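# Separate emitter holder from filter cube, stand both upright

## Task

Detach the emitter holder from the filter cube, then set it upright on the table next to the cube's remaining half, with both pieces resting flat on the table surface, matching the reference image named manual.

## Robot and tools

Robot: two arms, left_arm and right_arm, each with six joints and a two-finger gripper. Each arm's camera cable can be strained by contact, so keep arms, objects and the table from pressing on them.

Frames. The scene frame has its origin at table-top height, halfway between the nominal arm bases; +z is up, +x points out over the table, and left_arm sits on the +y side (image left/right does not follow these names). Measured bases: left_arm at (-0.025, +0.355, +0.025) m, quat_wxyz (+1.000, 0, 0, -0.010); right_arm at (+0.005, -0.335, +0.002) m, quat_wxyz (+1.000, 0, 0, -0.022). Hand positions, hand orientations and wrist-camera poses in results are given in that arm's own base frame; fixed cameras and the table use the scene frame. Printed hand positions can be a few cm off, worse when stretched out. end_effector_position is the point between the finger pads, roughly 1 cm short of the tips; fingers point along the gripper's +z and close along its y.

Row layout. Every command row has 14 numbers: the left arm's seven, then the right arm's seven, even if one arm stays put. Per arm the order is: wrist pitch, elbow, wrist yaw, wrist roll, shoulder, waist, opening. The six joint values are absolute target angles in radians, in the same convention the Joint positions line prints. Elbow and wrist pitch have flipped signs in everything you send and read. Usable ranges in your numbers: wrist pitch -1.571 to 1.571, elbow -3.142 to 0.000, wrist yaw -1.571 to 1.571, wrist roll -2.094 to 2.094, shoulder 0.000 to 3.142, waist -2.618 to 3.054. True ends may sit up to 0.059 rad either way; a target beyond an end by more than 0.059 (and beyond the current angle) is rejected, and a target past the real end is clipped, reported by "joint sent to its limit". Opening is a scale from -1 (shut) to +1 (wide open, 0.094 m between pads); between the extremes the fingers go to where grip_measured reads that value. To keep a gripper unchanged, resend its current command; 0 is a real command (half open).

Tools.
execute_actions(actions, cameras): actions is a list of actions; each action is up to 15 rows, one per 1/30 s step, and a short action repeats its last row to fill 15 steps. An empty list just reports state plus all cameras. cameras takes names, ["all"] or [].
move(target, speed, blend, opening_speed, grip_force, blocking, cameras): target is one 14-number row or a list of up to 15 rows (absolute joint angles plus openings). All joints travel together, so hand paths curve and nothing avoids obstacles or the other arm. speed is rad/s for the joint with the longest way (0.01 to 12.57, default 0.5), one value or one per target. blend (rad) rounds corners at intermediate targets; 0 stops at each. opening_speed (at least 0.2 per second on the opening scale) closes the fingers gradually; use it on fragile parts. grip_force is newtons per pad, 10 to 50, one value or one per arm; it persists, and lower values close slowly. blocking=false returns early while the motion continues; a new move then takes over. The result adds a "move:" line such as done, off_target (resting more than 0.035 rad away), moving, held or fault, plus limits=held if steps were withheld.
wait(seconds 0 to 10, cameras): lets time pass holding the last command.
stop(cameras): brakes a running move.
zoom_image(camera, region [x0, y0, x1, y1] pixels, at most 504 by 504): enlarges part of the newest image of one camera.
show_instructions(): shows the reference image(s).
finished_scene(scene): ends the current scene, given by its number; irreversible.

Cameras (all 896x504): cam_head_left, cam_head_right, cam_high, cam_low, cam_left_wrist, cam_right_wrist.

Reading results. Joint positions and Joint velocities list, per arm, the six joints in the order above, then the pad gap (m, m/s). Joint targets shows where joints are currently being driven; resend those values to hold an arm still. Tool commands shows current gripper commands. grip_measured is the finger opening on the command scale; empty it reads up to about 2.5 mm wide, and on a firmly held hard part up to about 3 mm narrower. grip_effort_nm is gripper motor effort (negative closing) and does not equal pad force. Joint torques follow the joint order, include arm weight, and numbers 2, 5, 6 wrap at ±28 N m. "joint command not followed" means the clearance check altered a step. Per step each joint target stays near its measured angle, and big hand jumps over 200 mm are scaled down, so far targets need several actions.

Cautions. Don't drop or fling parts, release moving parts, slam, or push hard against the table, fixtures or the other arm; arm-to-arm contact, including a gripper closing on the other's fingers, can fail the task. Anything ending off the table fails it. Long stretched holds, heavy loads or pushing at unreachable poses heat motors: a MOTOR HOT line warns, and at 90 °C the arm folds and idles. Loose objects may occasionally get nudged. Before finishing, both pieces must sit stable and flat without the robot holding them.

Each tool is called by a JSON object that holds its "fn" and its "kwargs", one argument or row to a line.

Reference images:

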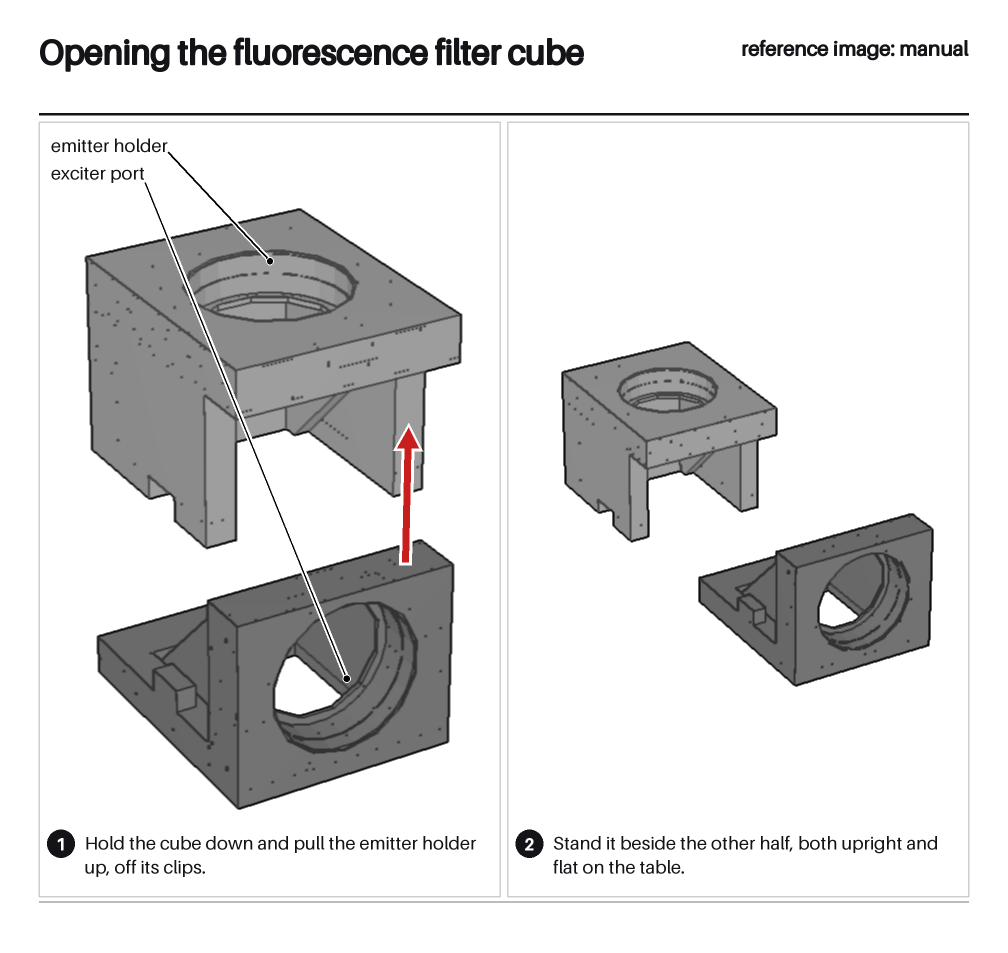

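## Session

{"fn": "execute_actions", "kwargs": {
  "actions": []
}}

{"fn": "zoom_image", "kwargs": {
  "camera": "cam_head_left",
  "region": [340, 200, 520, 340]
}}

Scene clock: 0.00 s.
left_arm: end_effector_position=(+0.4084, +0.0349, +0.1149) grip_measured=+1.000 grip_effort_nm=n/a end_effector_quat_wxyz=(+0.593, -0.059, +0.802, +0.043) | right_arm: end_effector_position=(+0.4151, -0.0041, +0.1259) grip_measured=+1.000 grip_effort_nm=n/a end_effector_quat_wxyz=(+0.620, +0.004, +0.781, -0.073)
Joint names: [wrist pitch, elbow, wrist yaw, wrist roll, shoulder, waist]
Joint positions: left_arm=[-0.821 -0.413 -0.105 -0.033 1.532 0.037 0.094] | right_arm=[-0.935 -0.41 0.186 -0.069 1.571 0.068 0.094]
Joint velocities: within noise
Joint torques (N m): no reading
Heat: left arm: 23 °C; right arm: 23 °C.
Joint targets: left_arm=[-0.818 -0.419 -0.105 -0.034 1.526 0.037] | right_arm=[-0.935 -0.417 0.188 -0.069 1.563 0.068]
Tool commands: left_gripper/opening=+1.0 right_gripper/opening=+1.0

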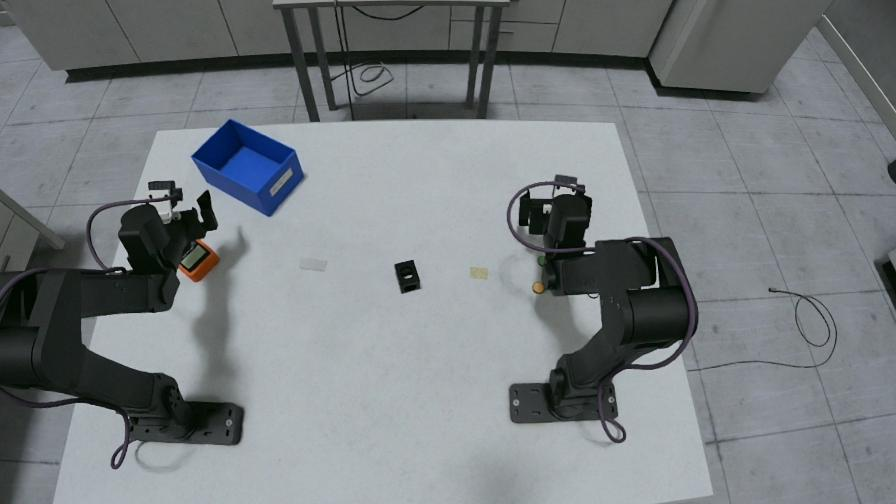

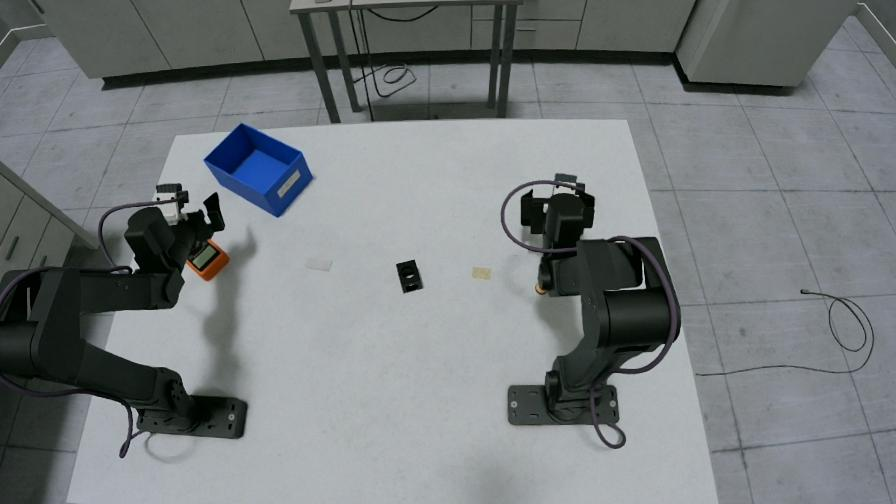

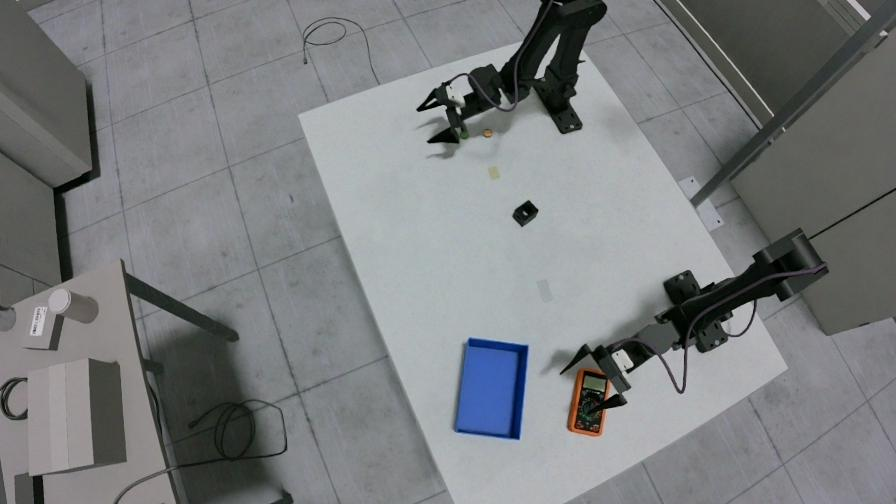

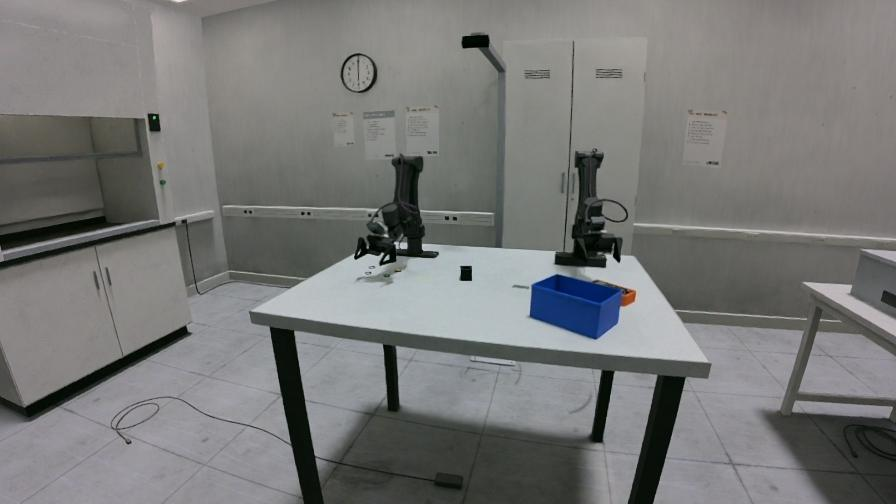

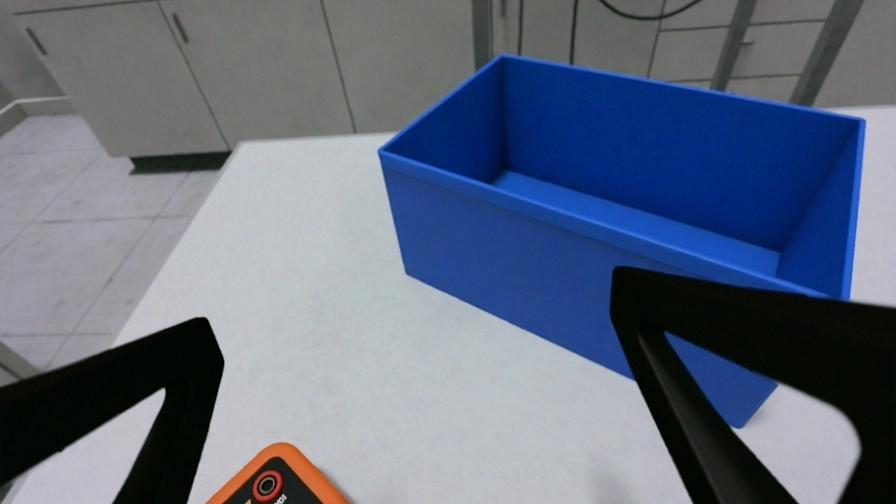

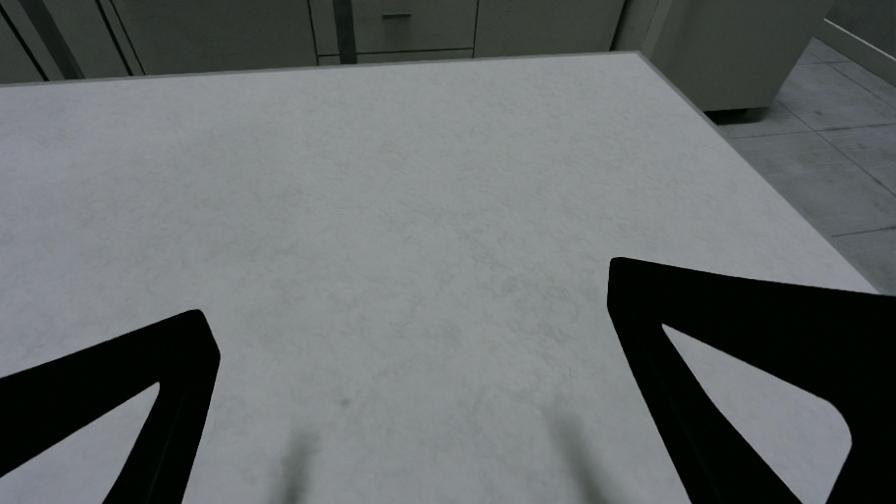

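Scaled by 2.800 from the camera's 896x504 image, which has a finer 1280x720 frame.

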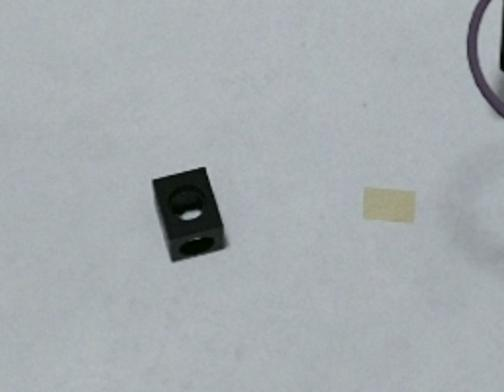

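{"fn": "move", "kwargs": {
  "target": [
    [0.2,-1.2,-0.3,-0.5,1.3,-0.5,1,-0.935,-0.41,0.186,-0.069,1.571,0.068,1],
    [1.0,-2.0,-1.0,-1.6,2.2,-1.45,1,-0.935,-0.41,0.186,-0.069,1.571,0.068,1],
    [1.12,-1.8395,-1.056,-1.818,2.507,-1.521,1,-0.935,-0.41,0.186,-0.069,1.571,0.068,1]
  ],
  "speed": 0.8,
  "blend": 0.1,
  "cameras": ["cam_left_wrist","cam_head_left","cam_high"]
}}

{"fn": "zoom_image", "kwargs": {
  "camera": "cam_high",
  "region": [480, 150, 640, 250]
}}

Scene clock: 5.93 s.
left_arm: end_effector_position=(+0.1794, -0.4173, +0.0067) grip_measured=+1.000 grip_effort_nm=0.05 end_effector_quat_wxyz=(+0.496, -0.073, +0.864, +0.050) | right_arm: end_effector_position=(+0.4151, -0.0041, +0.1259) grip_measured=+1.000 grip_effort_nm=0.01 end_effector_quat_wxyz=(+0.620, +0.004, +0.781, -0.073)
Joint names: [wrist pitch, elbow, wrist yaw, wrist roll, shoulder, waist]
Joint positions: left_arm=[1.105 -1.833 -1.029 -1.806 2.514 -1.514 0.094] | right_arm=[-0.935 -0.41 0.186 -0.069 1.571 0.068 0.094]
Joint torques (N m): left_arm=[-0.01 -4.77 -0.83 -0.16 -12.57 -0.47] | right_arm=[-1.91 -5.14 0.04 -0.05 -5.45 -0.02]
Heat: left arm: 24 °C; right arm: 23 °C.
Joint targets: left_arm=[1.120 -1.840 -1.056 -1.818 2.507 -1.521] | right_arm=[-0.935 -0.410 0.186 -0.069 1.571 0.068]
move: done
Images, in order (width x height): cam_head_left 896x504, cam_high 896x504, cam_left_wrist 896x504.

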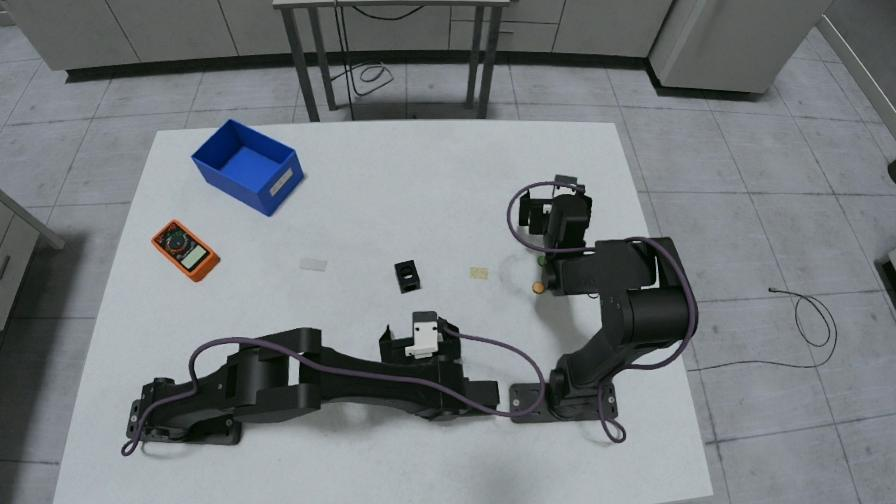

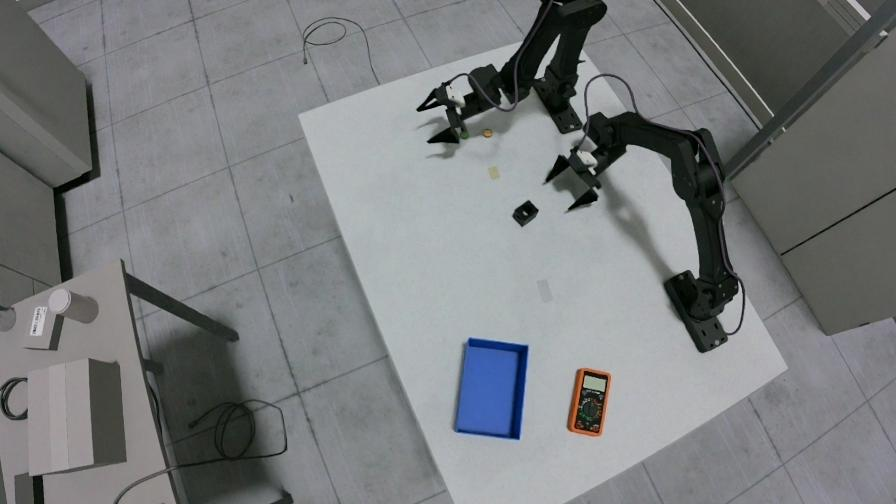

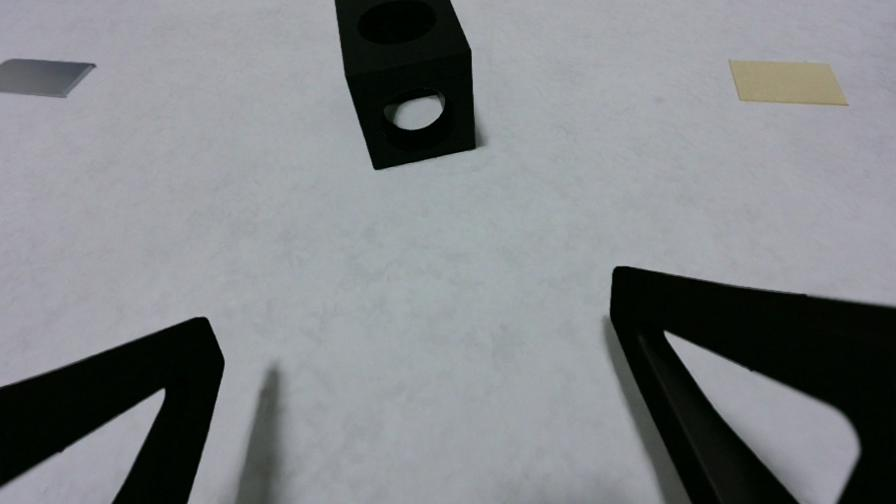

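Scaled by 3.150 from the camera's 896x504 image, which has a finer 1280x720 frame.

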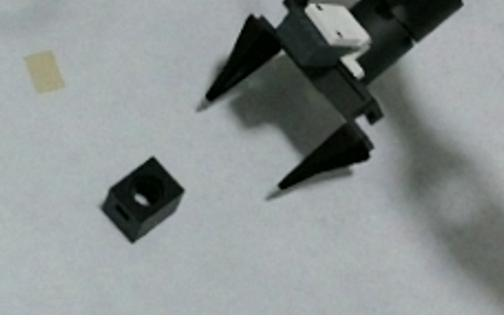

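{"fn": "move", "kwargs": {
  "target": [0.91,-1.812,-1.068,-1.633,2.527,-1.401,1,-0.935,-0.41,0.186,-0.069,1.571,0.068,1],
  "speed": 0.3,
  "cameras": ["cam_left_wrist","cam_high"]
}}

{"fn": "zoom_image", "kwargs": {
  "camera": "cam_high",
  "region": [490, 160, 590, 240]
}}

Scene clock: 8.57 s.
left_arm: end_effector_position=(+0.2314, -0.4202, +0.0027) grip_measured=+1.000 grip_effort_nm=0.05 end_effector_quat_wxyz=(+0.496, -0.091, +0.862, +0.046) | right_arm: end_effector_position=(+0.4151, -0.0041, +0.1259) grip_measured=+1.000 grip_effort_nm=0.01 end_effector_quat_wxyz=(+0.620, +0.004, +0.781, -0.073)
Joint names: [wrist pitch, elbow, wrist yaw, wrist roll, shoulder, waist]
Joint positions: left_arm=[0.924 -1.823 -1.042 -1.636 2.514 -1.4 0.094] | right_arm=[-0.935 -0.41 0.186 -0.069 1.571 0.068 0.094]
Joint torques (N m): left_arm=[-0.58 -3.67 -0.77 0.07 -11.37 0.03] | right_arm=[-1.92 -5.08 0.04 -0.02 -5.46 -0.03]
Heat: left arm: 24 °C; right arm: 24 °C.
Joint targets: left_arm=[0.910 -1.812 -1.068 -1.633 2.527 -1.401] | right_arm=[-0.935 -0.410 0.186 -0.069 1.571 0.068]
move: done
Images, in order (width x height): cam_high 896x504, cam_left_wrist 896x504.

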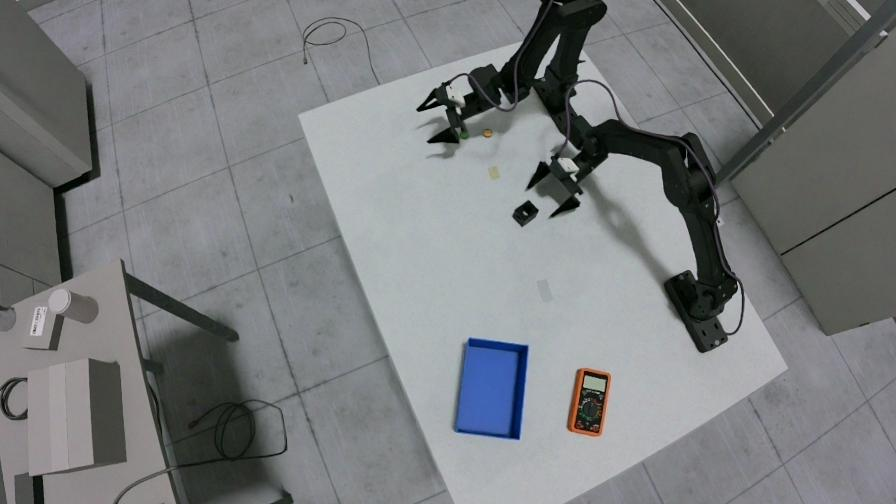

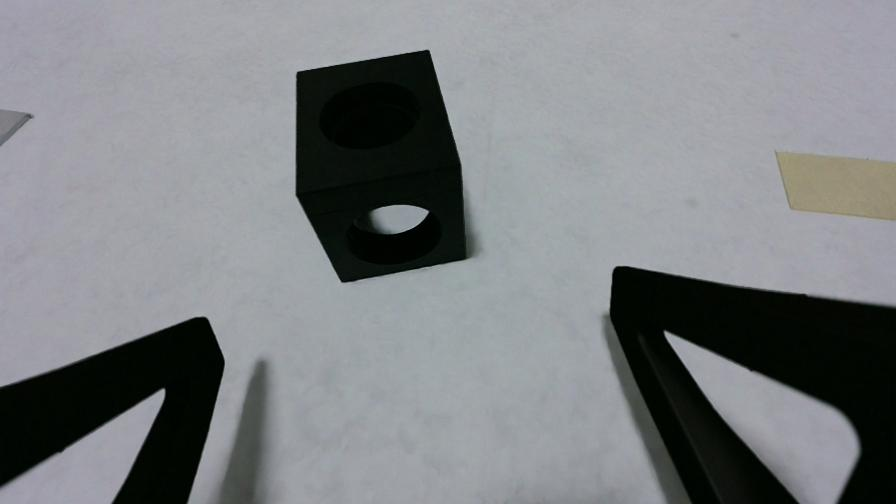

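Scaled by 5.040 from the camera's 896x504 image, which has a finer 1280x720 frame.

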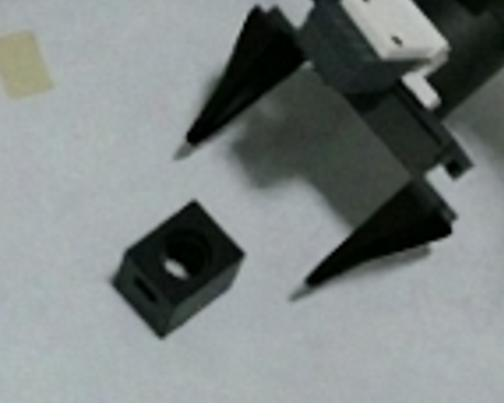

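{"fn": "move", "kwargs": {
  "target": [0.754,-1.77,-1.068,-1.512,2.535,-1.333,1,-0.935,-0.41,0.186,-0.069,1.571,0.068,1],
  "speed": 0.2,
  "cameras": ["cam_left_wrist","cam_high"]
}}

{"fn": "zoom_image", "kwargs": {
  "camera": "cam_high",
  "region": [490, 160, 590, 240]
}}

Scene clock: 11.03 s.
left_arm: end_effector_position=(+0.2602, -0.4182, -0.0064) grip_measured=+1.000 grip_effort_nm=0.05 end_effector_quat_wxyz=(+0.497, -0.094, +0.862, +0.042) | right_arm: end_effector_position=(+0.4151, -0.0041, +0.1259) grip_measured=+1.000 grip_effort_nm=0.01 end_effector_quat_wxyz=(+0.620, +0.004, +0.781, -0.073)
Joint names: [wrist pitch, elbow, wrist yaw, wrist roll, shoulder, waist]
Joint positions: left_arm=[0.768 -1.781 -1.043 -1.515 2.514 -1.338 0.094] | right_arm=[-0.935 -0.41 0.186 -0.069 1.571 0.068 0.094]
Joint torques (N m): left_arm=[-0.68 -3.67 -0.75 0.02 -10.88 0.44] | right_arm=[-1.94 -5.12 0.03 -0.01 -5.45 -0.02]
Heat: left arm: 24 °C; right arm: 24 °C.
Joint targets: left_arm=[0.754 -1.770 -1.068 -1.512 2.535 -1.333] | right_arm=[-0.935 -0.410 0.186 -0.069 1.571 0.068]
move: done
Images, in order (width x height): cam_high 896x504, cam_left_wrist 896x504.

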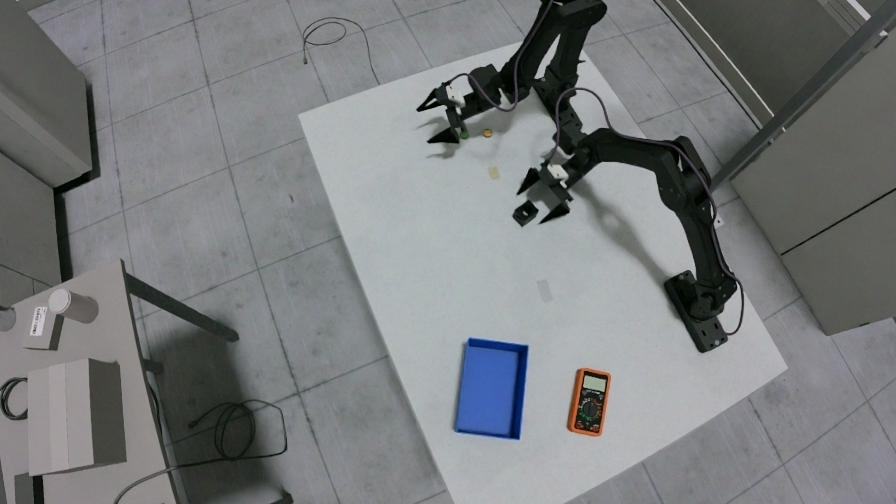

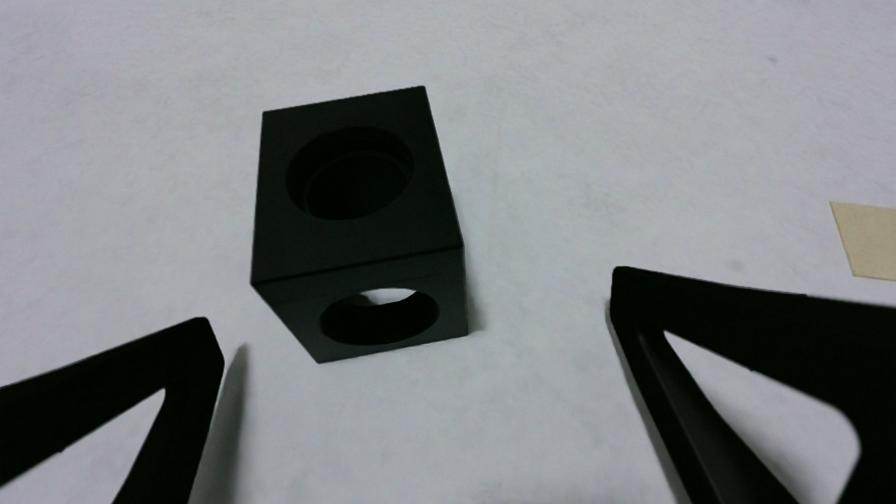

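Scaled by 5.040 from the camera's 896x504 image, which has a finer 1280x720 frame.

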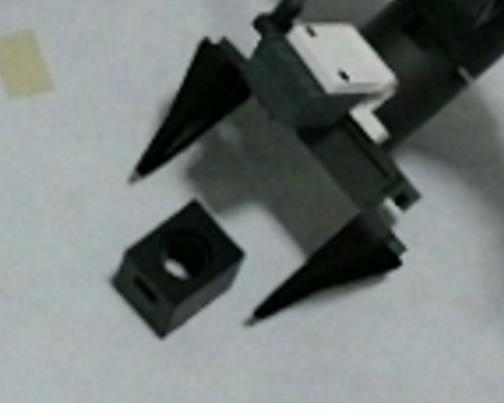

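{"fn": "move", "kwargs": {
  "target": [0.717,-1.712,-1.068,-1.512,2.503,-1.332,1,-0.935,-0.41,0.186,-0.069,1.571,0.068,1],
  "speed": 0.2,
  "cameras": ["cam_left_wrist","cam_high"]
}}

{"fn": "zoom_image", "kwargs": {
  "camera": "cam_high",
  "region": [490, 160, 590, 240]
}}

Scene clock: 12.97 s.
left_arm: end_effector_position=(+0.2613, -0.4113, -0.0130) grip_measured=+1.000 grip_effort_nm=0.05 end_effector_quat_wxyz=(+0.510, -0.093, +0.854, +0.043) | right_arm: end_effector_position=(+0.4151, -0.0041, +0.1259) grip_measured=+1.000 grip_effort_nm=0.01 end_effector_quat_wxyz=(+0.620, +0.004, +0.781, -0.073)
Joint names: [wrist pitch, elbow, wrist yaw, wrist roll, shoulder, waist]
Joint positions: left_arm=[0.715 -1.73 -1.072 -1.514 2.514 -1.338 0.094] | right_arm=[-0.935 -0.41 0.186 -0.069 1.571 0.068 0.094]
Joint torques (N m): left_arm=[-0.58 -3.02 -0.49 -0.01 -13 0.5] | right_arm=[-1.91 -5.09 0.02 -0.03 -5.42 -0.08]
Heat: left arm: 24 °C; right arm: 25 °C.
Joint targets: left_arm=[0.717 -1.712 -1.068 -1.512 2.503 -1.332] | right_arm=[-0.935 -0.410 0.186 -0.069 1.571 0.068]
move: done
Images, in order (width x height): cam_high 896x504, cam_left_wrist 896x504.

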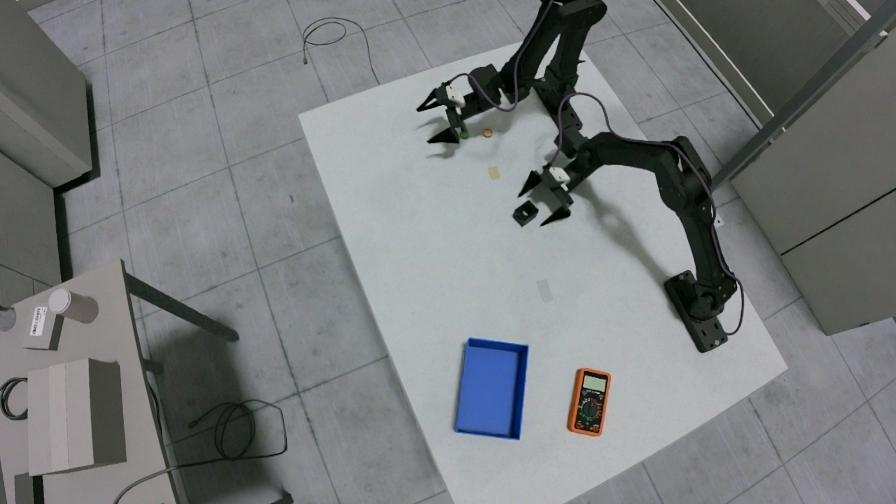

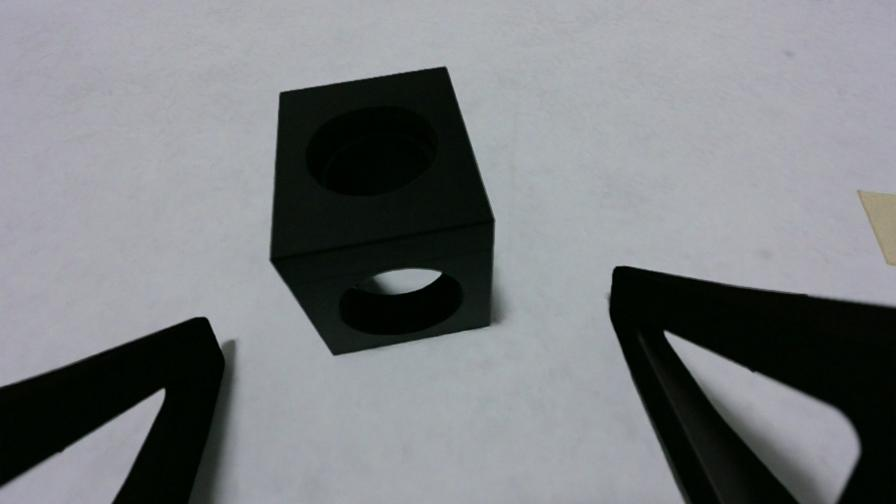

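Scaled by 5.040 from the camera's 896x504 image, which has a finer 1280x720 frame.

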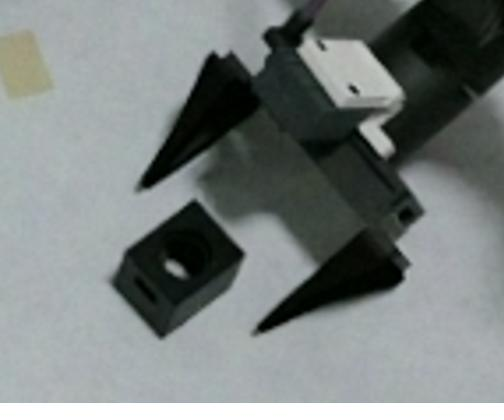

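{"fn": "move", "kwargs": {
  "target": [0.717,-1.712,-1.068,-1.512,2.503,-1.325,-0.3,-0.935,-0.41,0.186,-0.069,1.571,0.068,1],
  "speed": 0.2,
  "opening_speed": 0.5,
  "cameras": ["cam_left_wrist","cam_high"]
}}

{"fn": "zoom_image", "kwargs": {
  "camera": "cam_high",
  "region": [490, 160, 590, 240]
}}

Scene clock: 16.13 s.
left_arm: end_effector_position=(+0.2629, -0.4105, -0.0129) grip_measured=-0.191 grip_effort_nm=-0.96 end_effector_quat_wxyz=(+0.510, -0.096, +0.854, +0.044) | right_arm: end_effector_position=(+0.4151, -0.0041, +0.1259) grip_measured=+1.000 grip_effort_nm=0.01 end_effector_quat_wxyz=(+0.620, +0.004, +0.781, -0.073)
Joint names: [wrist pitch, elbow, wrist yaw, wrist roll, shoulder, waist]
Joint positions: left_arm=[0.714 -1.73 -1.073 -1.514 2.514 -1.334 0.038] | right_arm=[-0.935 -0.41 0.186 -0.069 1.571 0.068 0.094]
Joint torques (N m): left_arm=[-0.55 -3.03 -0.49 0 -13.03 0.76] | right_arm=[-1.93 -5.16 0.04 -0.02 -5.42 -0.05]
Heat: left arm: 25 °C; right arm: 25 °C.
Joint targets: left_arm=[0.717 -1.712 -1.068 -1.512 2.503 -1.325] | right_arm=[-0.935 -0.410 0.186 -0.069 1.571 0.068]
move: done
Images, in order (width x height): cam_high 896x504, cam_left_wrist 896x504.

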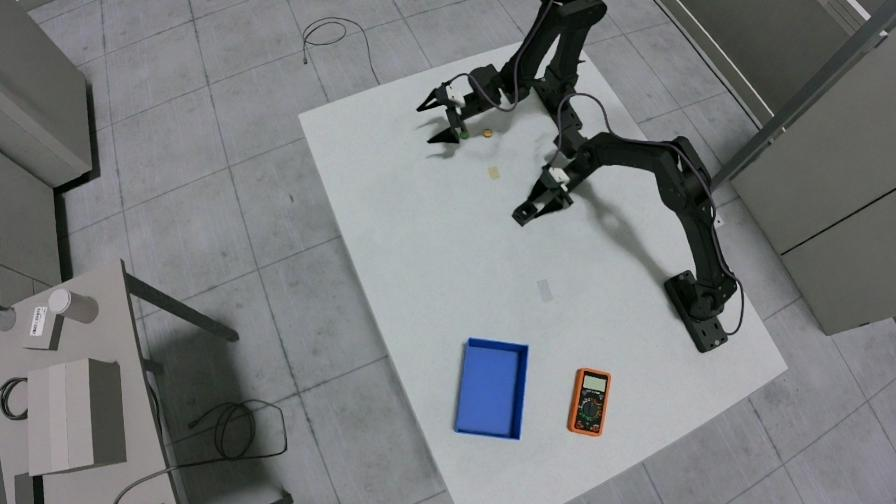

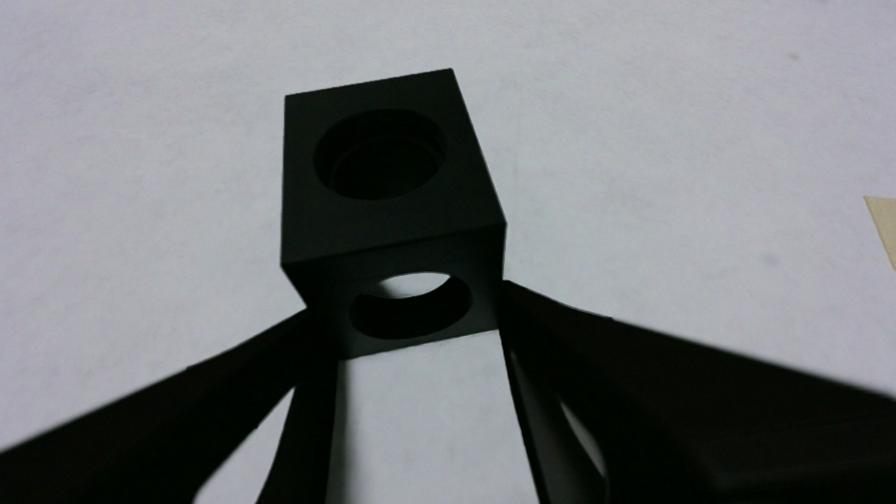

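Scaled by 5.040 from the camera's 896x504 image, which has a finer 1280x720 frame.

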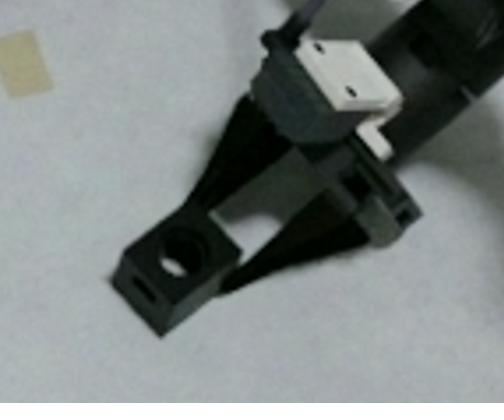

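{"fn": "move", "kwargs": {
  "target": [
    [0.717,-1.712,-1.068,-1.512,2.503,-1.325,-0.3,0.4,-1.5,0,0.4,1.8,0.3,1],
    [0.717,-1.712,-1.068,-1.512,2.503,-1.325,-0.3,1.40,-2.01,0,0.609,2.19,0.857,1]
  ],
  "speed": 0.7,
  "blend": 0.15,
  "cameras": ["cam_right_wrist","cam_high","cam_head_left"]
}}

Scene clock: 21.27 s.
left_arm: end_effector_position=(+0.2629, -0.4105, -0.0129) grip_measured=-0.192 grip_effort_nm=-0.98 end_effector_quat_wxyz=(+0.510, -0.096, +0.854, +0.044) | right_arm: end_effector_position=(+0.2751, +0.3233, +0.0989) grip_measured=+1.000 grip_effort_nm=0.01 end_effector_quat_wxyz=(+0.003, -0.131, +0.991, +0.006)
Joint names: [wrist pitch, elbow, wrist yaw, wrist roll, shoulder, waist]
Joint positions: left_arm=[0.714 -1.73 -1.073 -1.514 2.514 -1.334 0.038] | right_arm=[1.37 -1.985 -0.005 0.599 2.173 0.861 0.094]
Joint torques (N m): left_arm=[-0.55 -3.04 -0.48 0.01 -13 0.77] | right_arm=[-0.07 -8.29 0.04 0.09 -10.13 -0.5]
Heat: left arm: 25 °C; right arm: 25 °C.
Joint targets: left_arm=[0.717 -1.712 -1.068 -1.512 2.503 -1.325] | right_arm=[1.400 -2.010 0.000 0.609 2.190 0.857]
move: done
Images, in order (width x height): cam_head_left 896x504, cam_high 896x504, cam_right_wrist 896x504.

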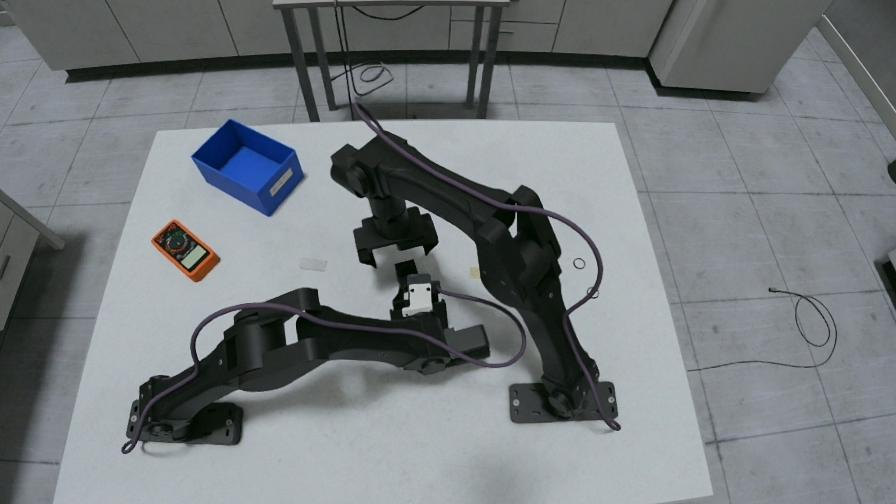

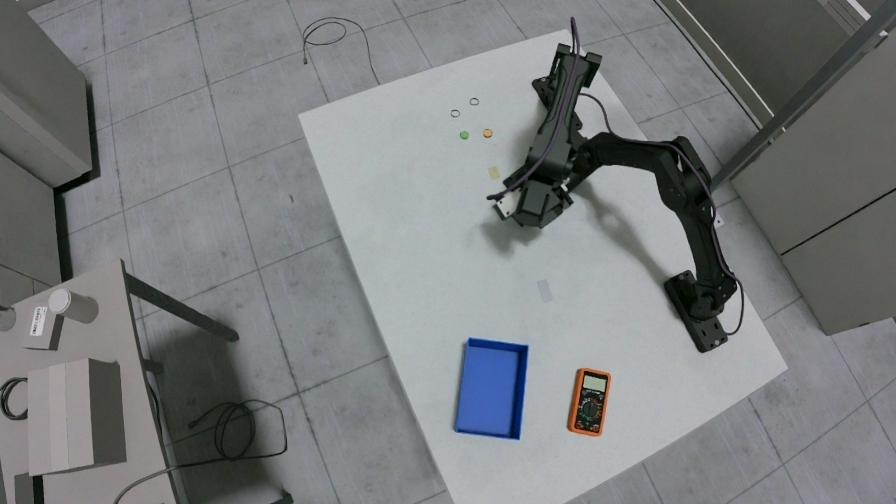

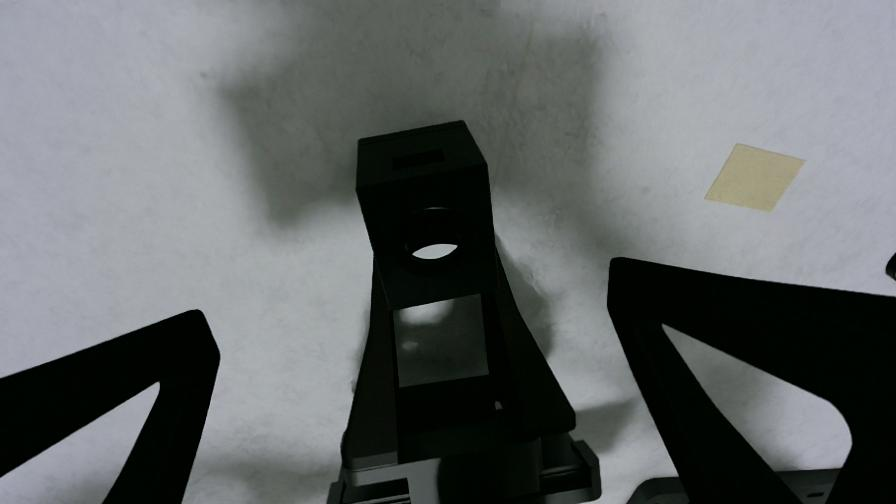

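{"fn": "move", "kwargs": {
  "target": [
    [0.717,-1.712,-1.068,-1.512,2.503,-1.325,-0.3,1.24,-1.835,0,0.588,2.175,0.848,1],
    [0.717,-1.712,-1.068,-1.512,2.503,-1.325,-0.3,1.124,-1.741,0,0.588,2.1965,0.848,1]
  ],
  "speed": 0.2,
  "blend": 0.03,
  "cameras": ["cam_right_wrist"]
}}

Scene clock: 24.10 s.
left_arm: end_effector_position=(+0.2629, -0.4105, -0.0129) grip_measured=-0.192 grip_effort_nm=-0.98 end_effector_quat_wxyz=(+0.510, -0.096, +0.854, +0.044) | right_arm: end_effector_position=(+0.2763, +0.3223, +0.0374) grip_measured=+1.000 grip_effort_nm=0.01 end_effector_quat_wxyz=(+0.007, -0.132, +0.991, +0.010)
Joint names: [wrist pitch, elbow, wrist yaw, wrist roll, shoulder, waist]
Joint positions: left_arm=[0.714 -1.73 -1.073 -1.514 2.514 -1.334 0.038] | right_arm=[1.118 -1.75 -0.005 0.592 2.179 0.858 0.094]
Joint torques (N m): left_arm=[-0.56 -3.07 -0.47 0 -12.97 0.76] | right_arm=[-0.19 -4.89 0.05 -0.07 -10.15 -0.9]
Heat: left arm: 26 °C; right arm: 25 °C.
Joint targets: left_arm=[0.717 -1.712 -1.068 -1.512 2.503 -1.325] | right_arm=[1.124 -1.741 0.000 0.588 2.196 0.848]
move: done
Images, in order (width x height): cam_right_wrist 896x504.

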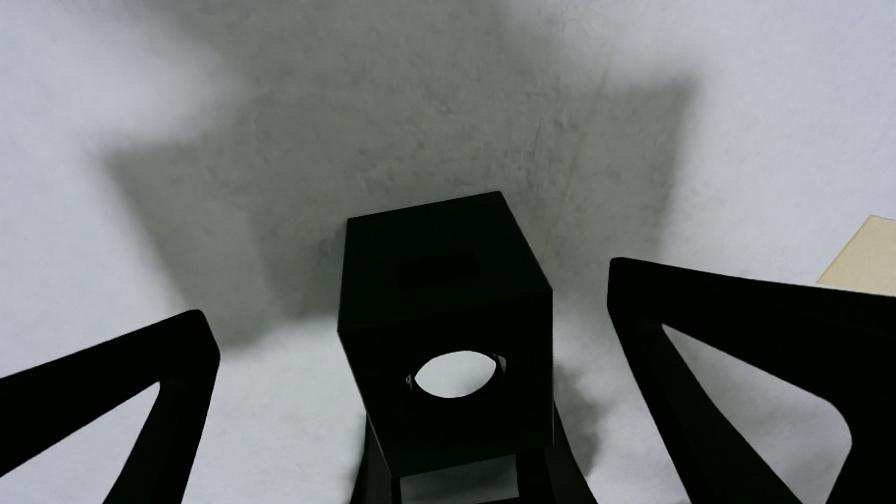

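{"fn": "move", "kwargs": {
  "target": [0.717,-1.712,-1.068,-1.512,2.503,-1.325,-0.3,1.118,-1.737,0,0.588,2.1995,0.848,-0.3],
  "opening_speed": 0.5,
  "cameras": ["cam_right_wrist","cam_left_wrist"]
}}

Scene clock: 27.23 s.
left_arm: end_effector_position=(+0.2632, -0.4097, -0.0130) grip_measured=-0.192 grip_effort_nm=-0.98 end_effector_quat_wxyz=(+0.511, -0.095, +0.853, +0.045) | right_arm: end_effector_position=(+0.2788, +0.3181, +0.0366) grip_measured=-0.153 grip_effort_nm=-1.01 end_effector_quat_wxyz=(+0.009, -0.134, +0.991, +0.004)
Joint names: [wrist pitch, elbow, wrist yaw, wrist roll, shoulder, waist]
Joint positions: left_arm=[0.714 -1.727 -1.075 -1.515 2.514 -1.334 0.038] | right_arm=[1.12 -1.747 0.006 0.582 2.179 0.851 0.04]
Joint torques (N m): left_arm=[-0.55 -3.22 -0.45 0 -13 0.81] | right_arm=[-0.33 -4.78 -0.07 0.05 -9.91 -0.29]
Heat: left arm: 26 °C; right arm: 24 °C.
Joint targets: left_arm=[0.717 -1.712 -1.068 -1.512 2.503 -1.325] | right_arm=[1.118 -1.737 0.000 0.588 2.199 0.848]
move: done
Images, in order (width x height): cam_left_wrist 896x504, cam_right_wrist 896x504.

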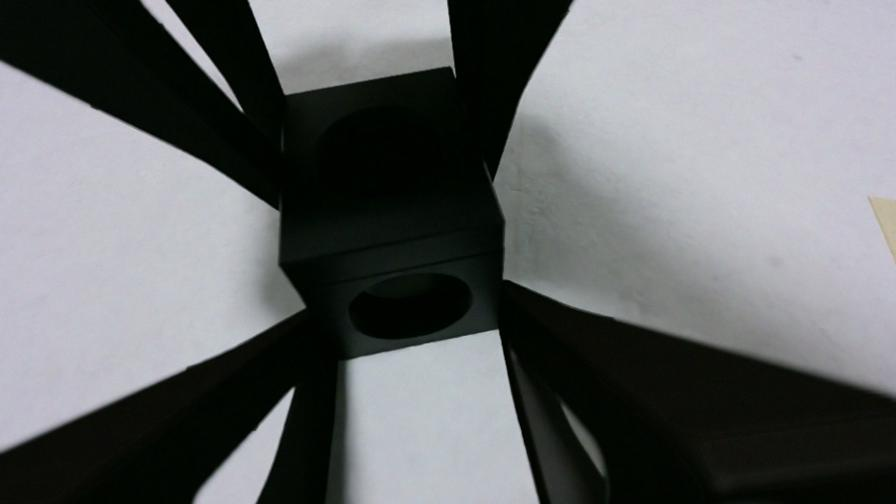

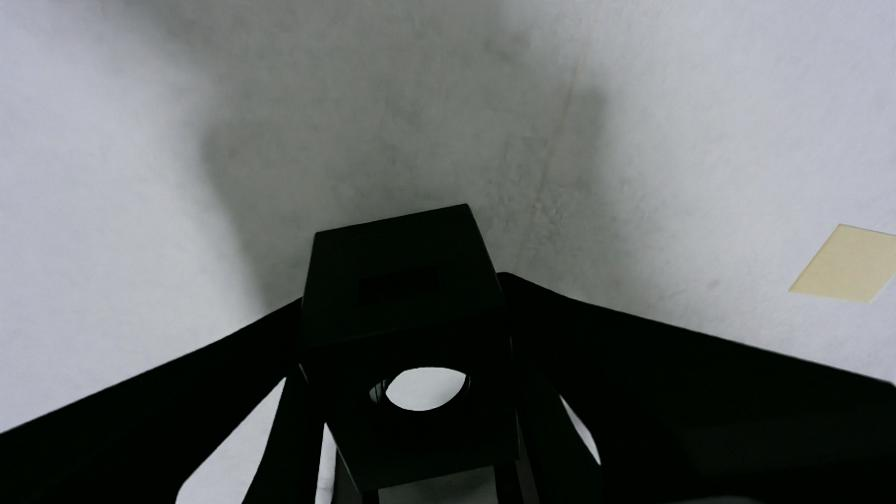

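{"fn": "move", "kwargs": {
  "target": [0.576,-1.724,-1.068,-1.512,2.655,-1.325,-0.3,1.24,-1.835,0,0.588,2.175,0.848,-0.3],
  "speed": 0.06,
  "cameras": ["cam_right_wrist","cam_left_wrist"]
}}

Scene clock: 30.70 s.
left_arm: end_effector_position=(+0.2710, -0.4126, -0.0156) grip_measured=-0.192 grip_effort_nm=-0.98 end_effector_quat_wxyz=(+0.554, -0.095, +0.826, +0.043) | right_arm: end_effector_position=(+0.2837, +0.3143, +0.0485) grip_measured=-0.155 grip_effort_nm=-1.02 end_effector_quat_wxyz=(+0.013, -0.132, +0.991, -0.008)
Joint names: [wrist pitch, elbow, wrist yaw, wrist roll, shoulder, waist]
Joint positions: left_arm=[0.635 -1.729 -1.176 -1.496 2.56 -1.336 0.038] | right_arm=[1.18 -1.8 0.03 0.582 2.183 0.847 0.04]
Joint torques (N m): left_arm=[-1.25 -3.9 0.53 -0.21 -5.72 0.9] | right_arm=[0.29 -9.25 -0.34 0.05 -12.14 0.05]
Heat: left arm: 26 °C; right arm: 24 °C.
Joint targets: left_arm=[0.576 -1.724 -1.068 -1.512 2.655 -1.325] | right_arm=[1.240 -1.835 0.000 0.588 2.175 0.848]
move: off_target (left_arm, right_arm); left_arm: the wrist yaw is farthest, 0.108 rad from its target; right_arm: the wrist pitch is farthest, 0.060 rad from its target
Images, in order (width x height): cam_left_wrist 896x504, cam_right_wrist 896x504.

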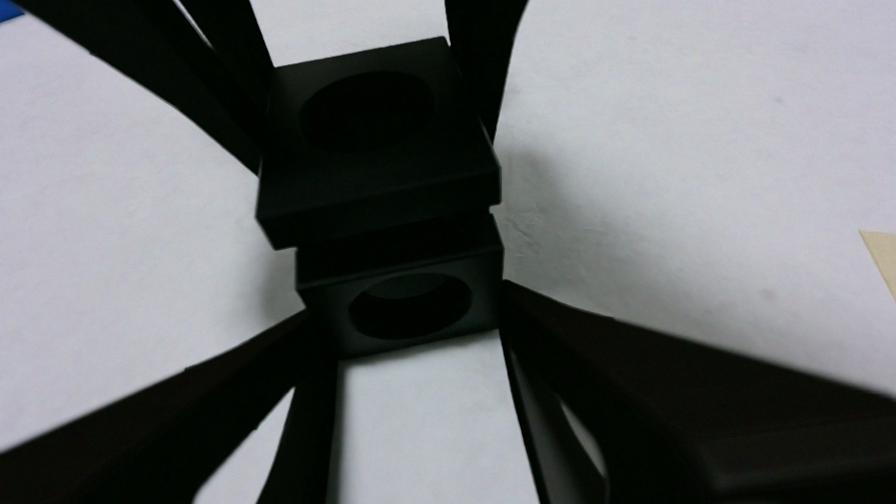

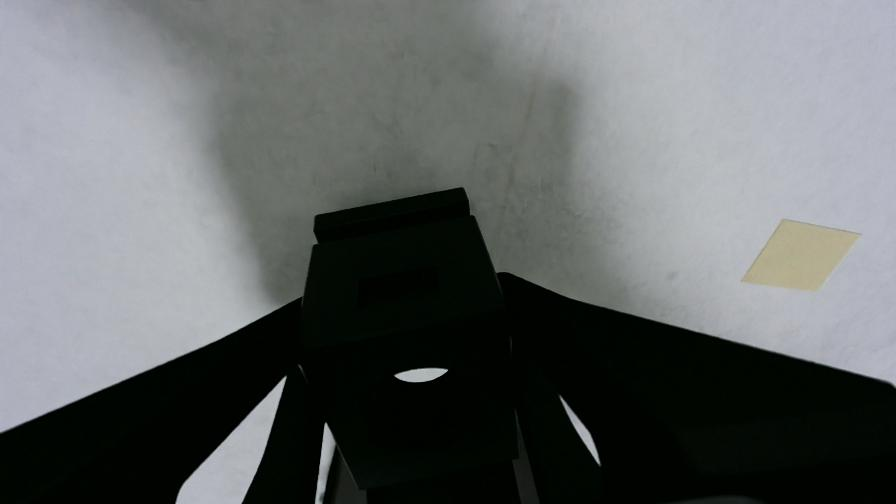

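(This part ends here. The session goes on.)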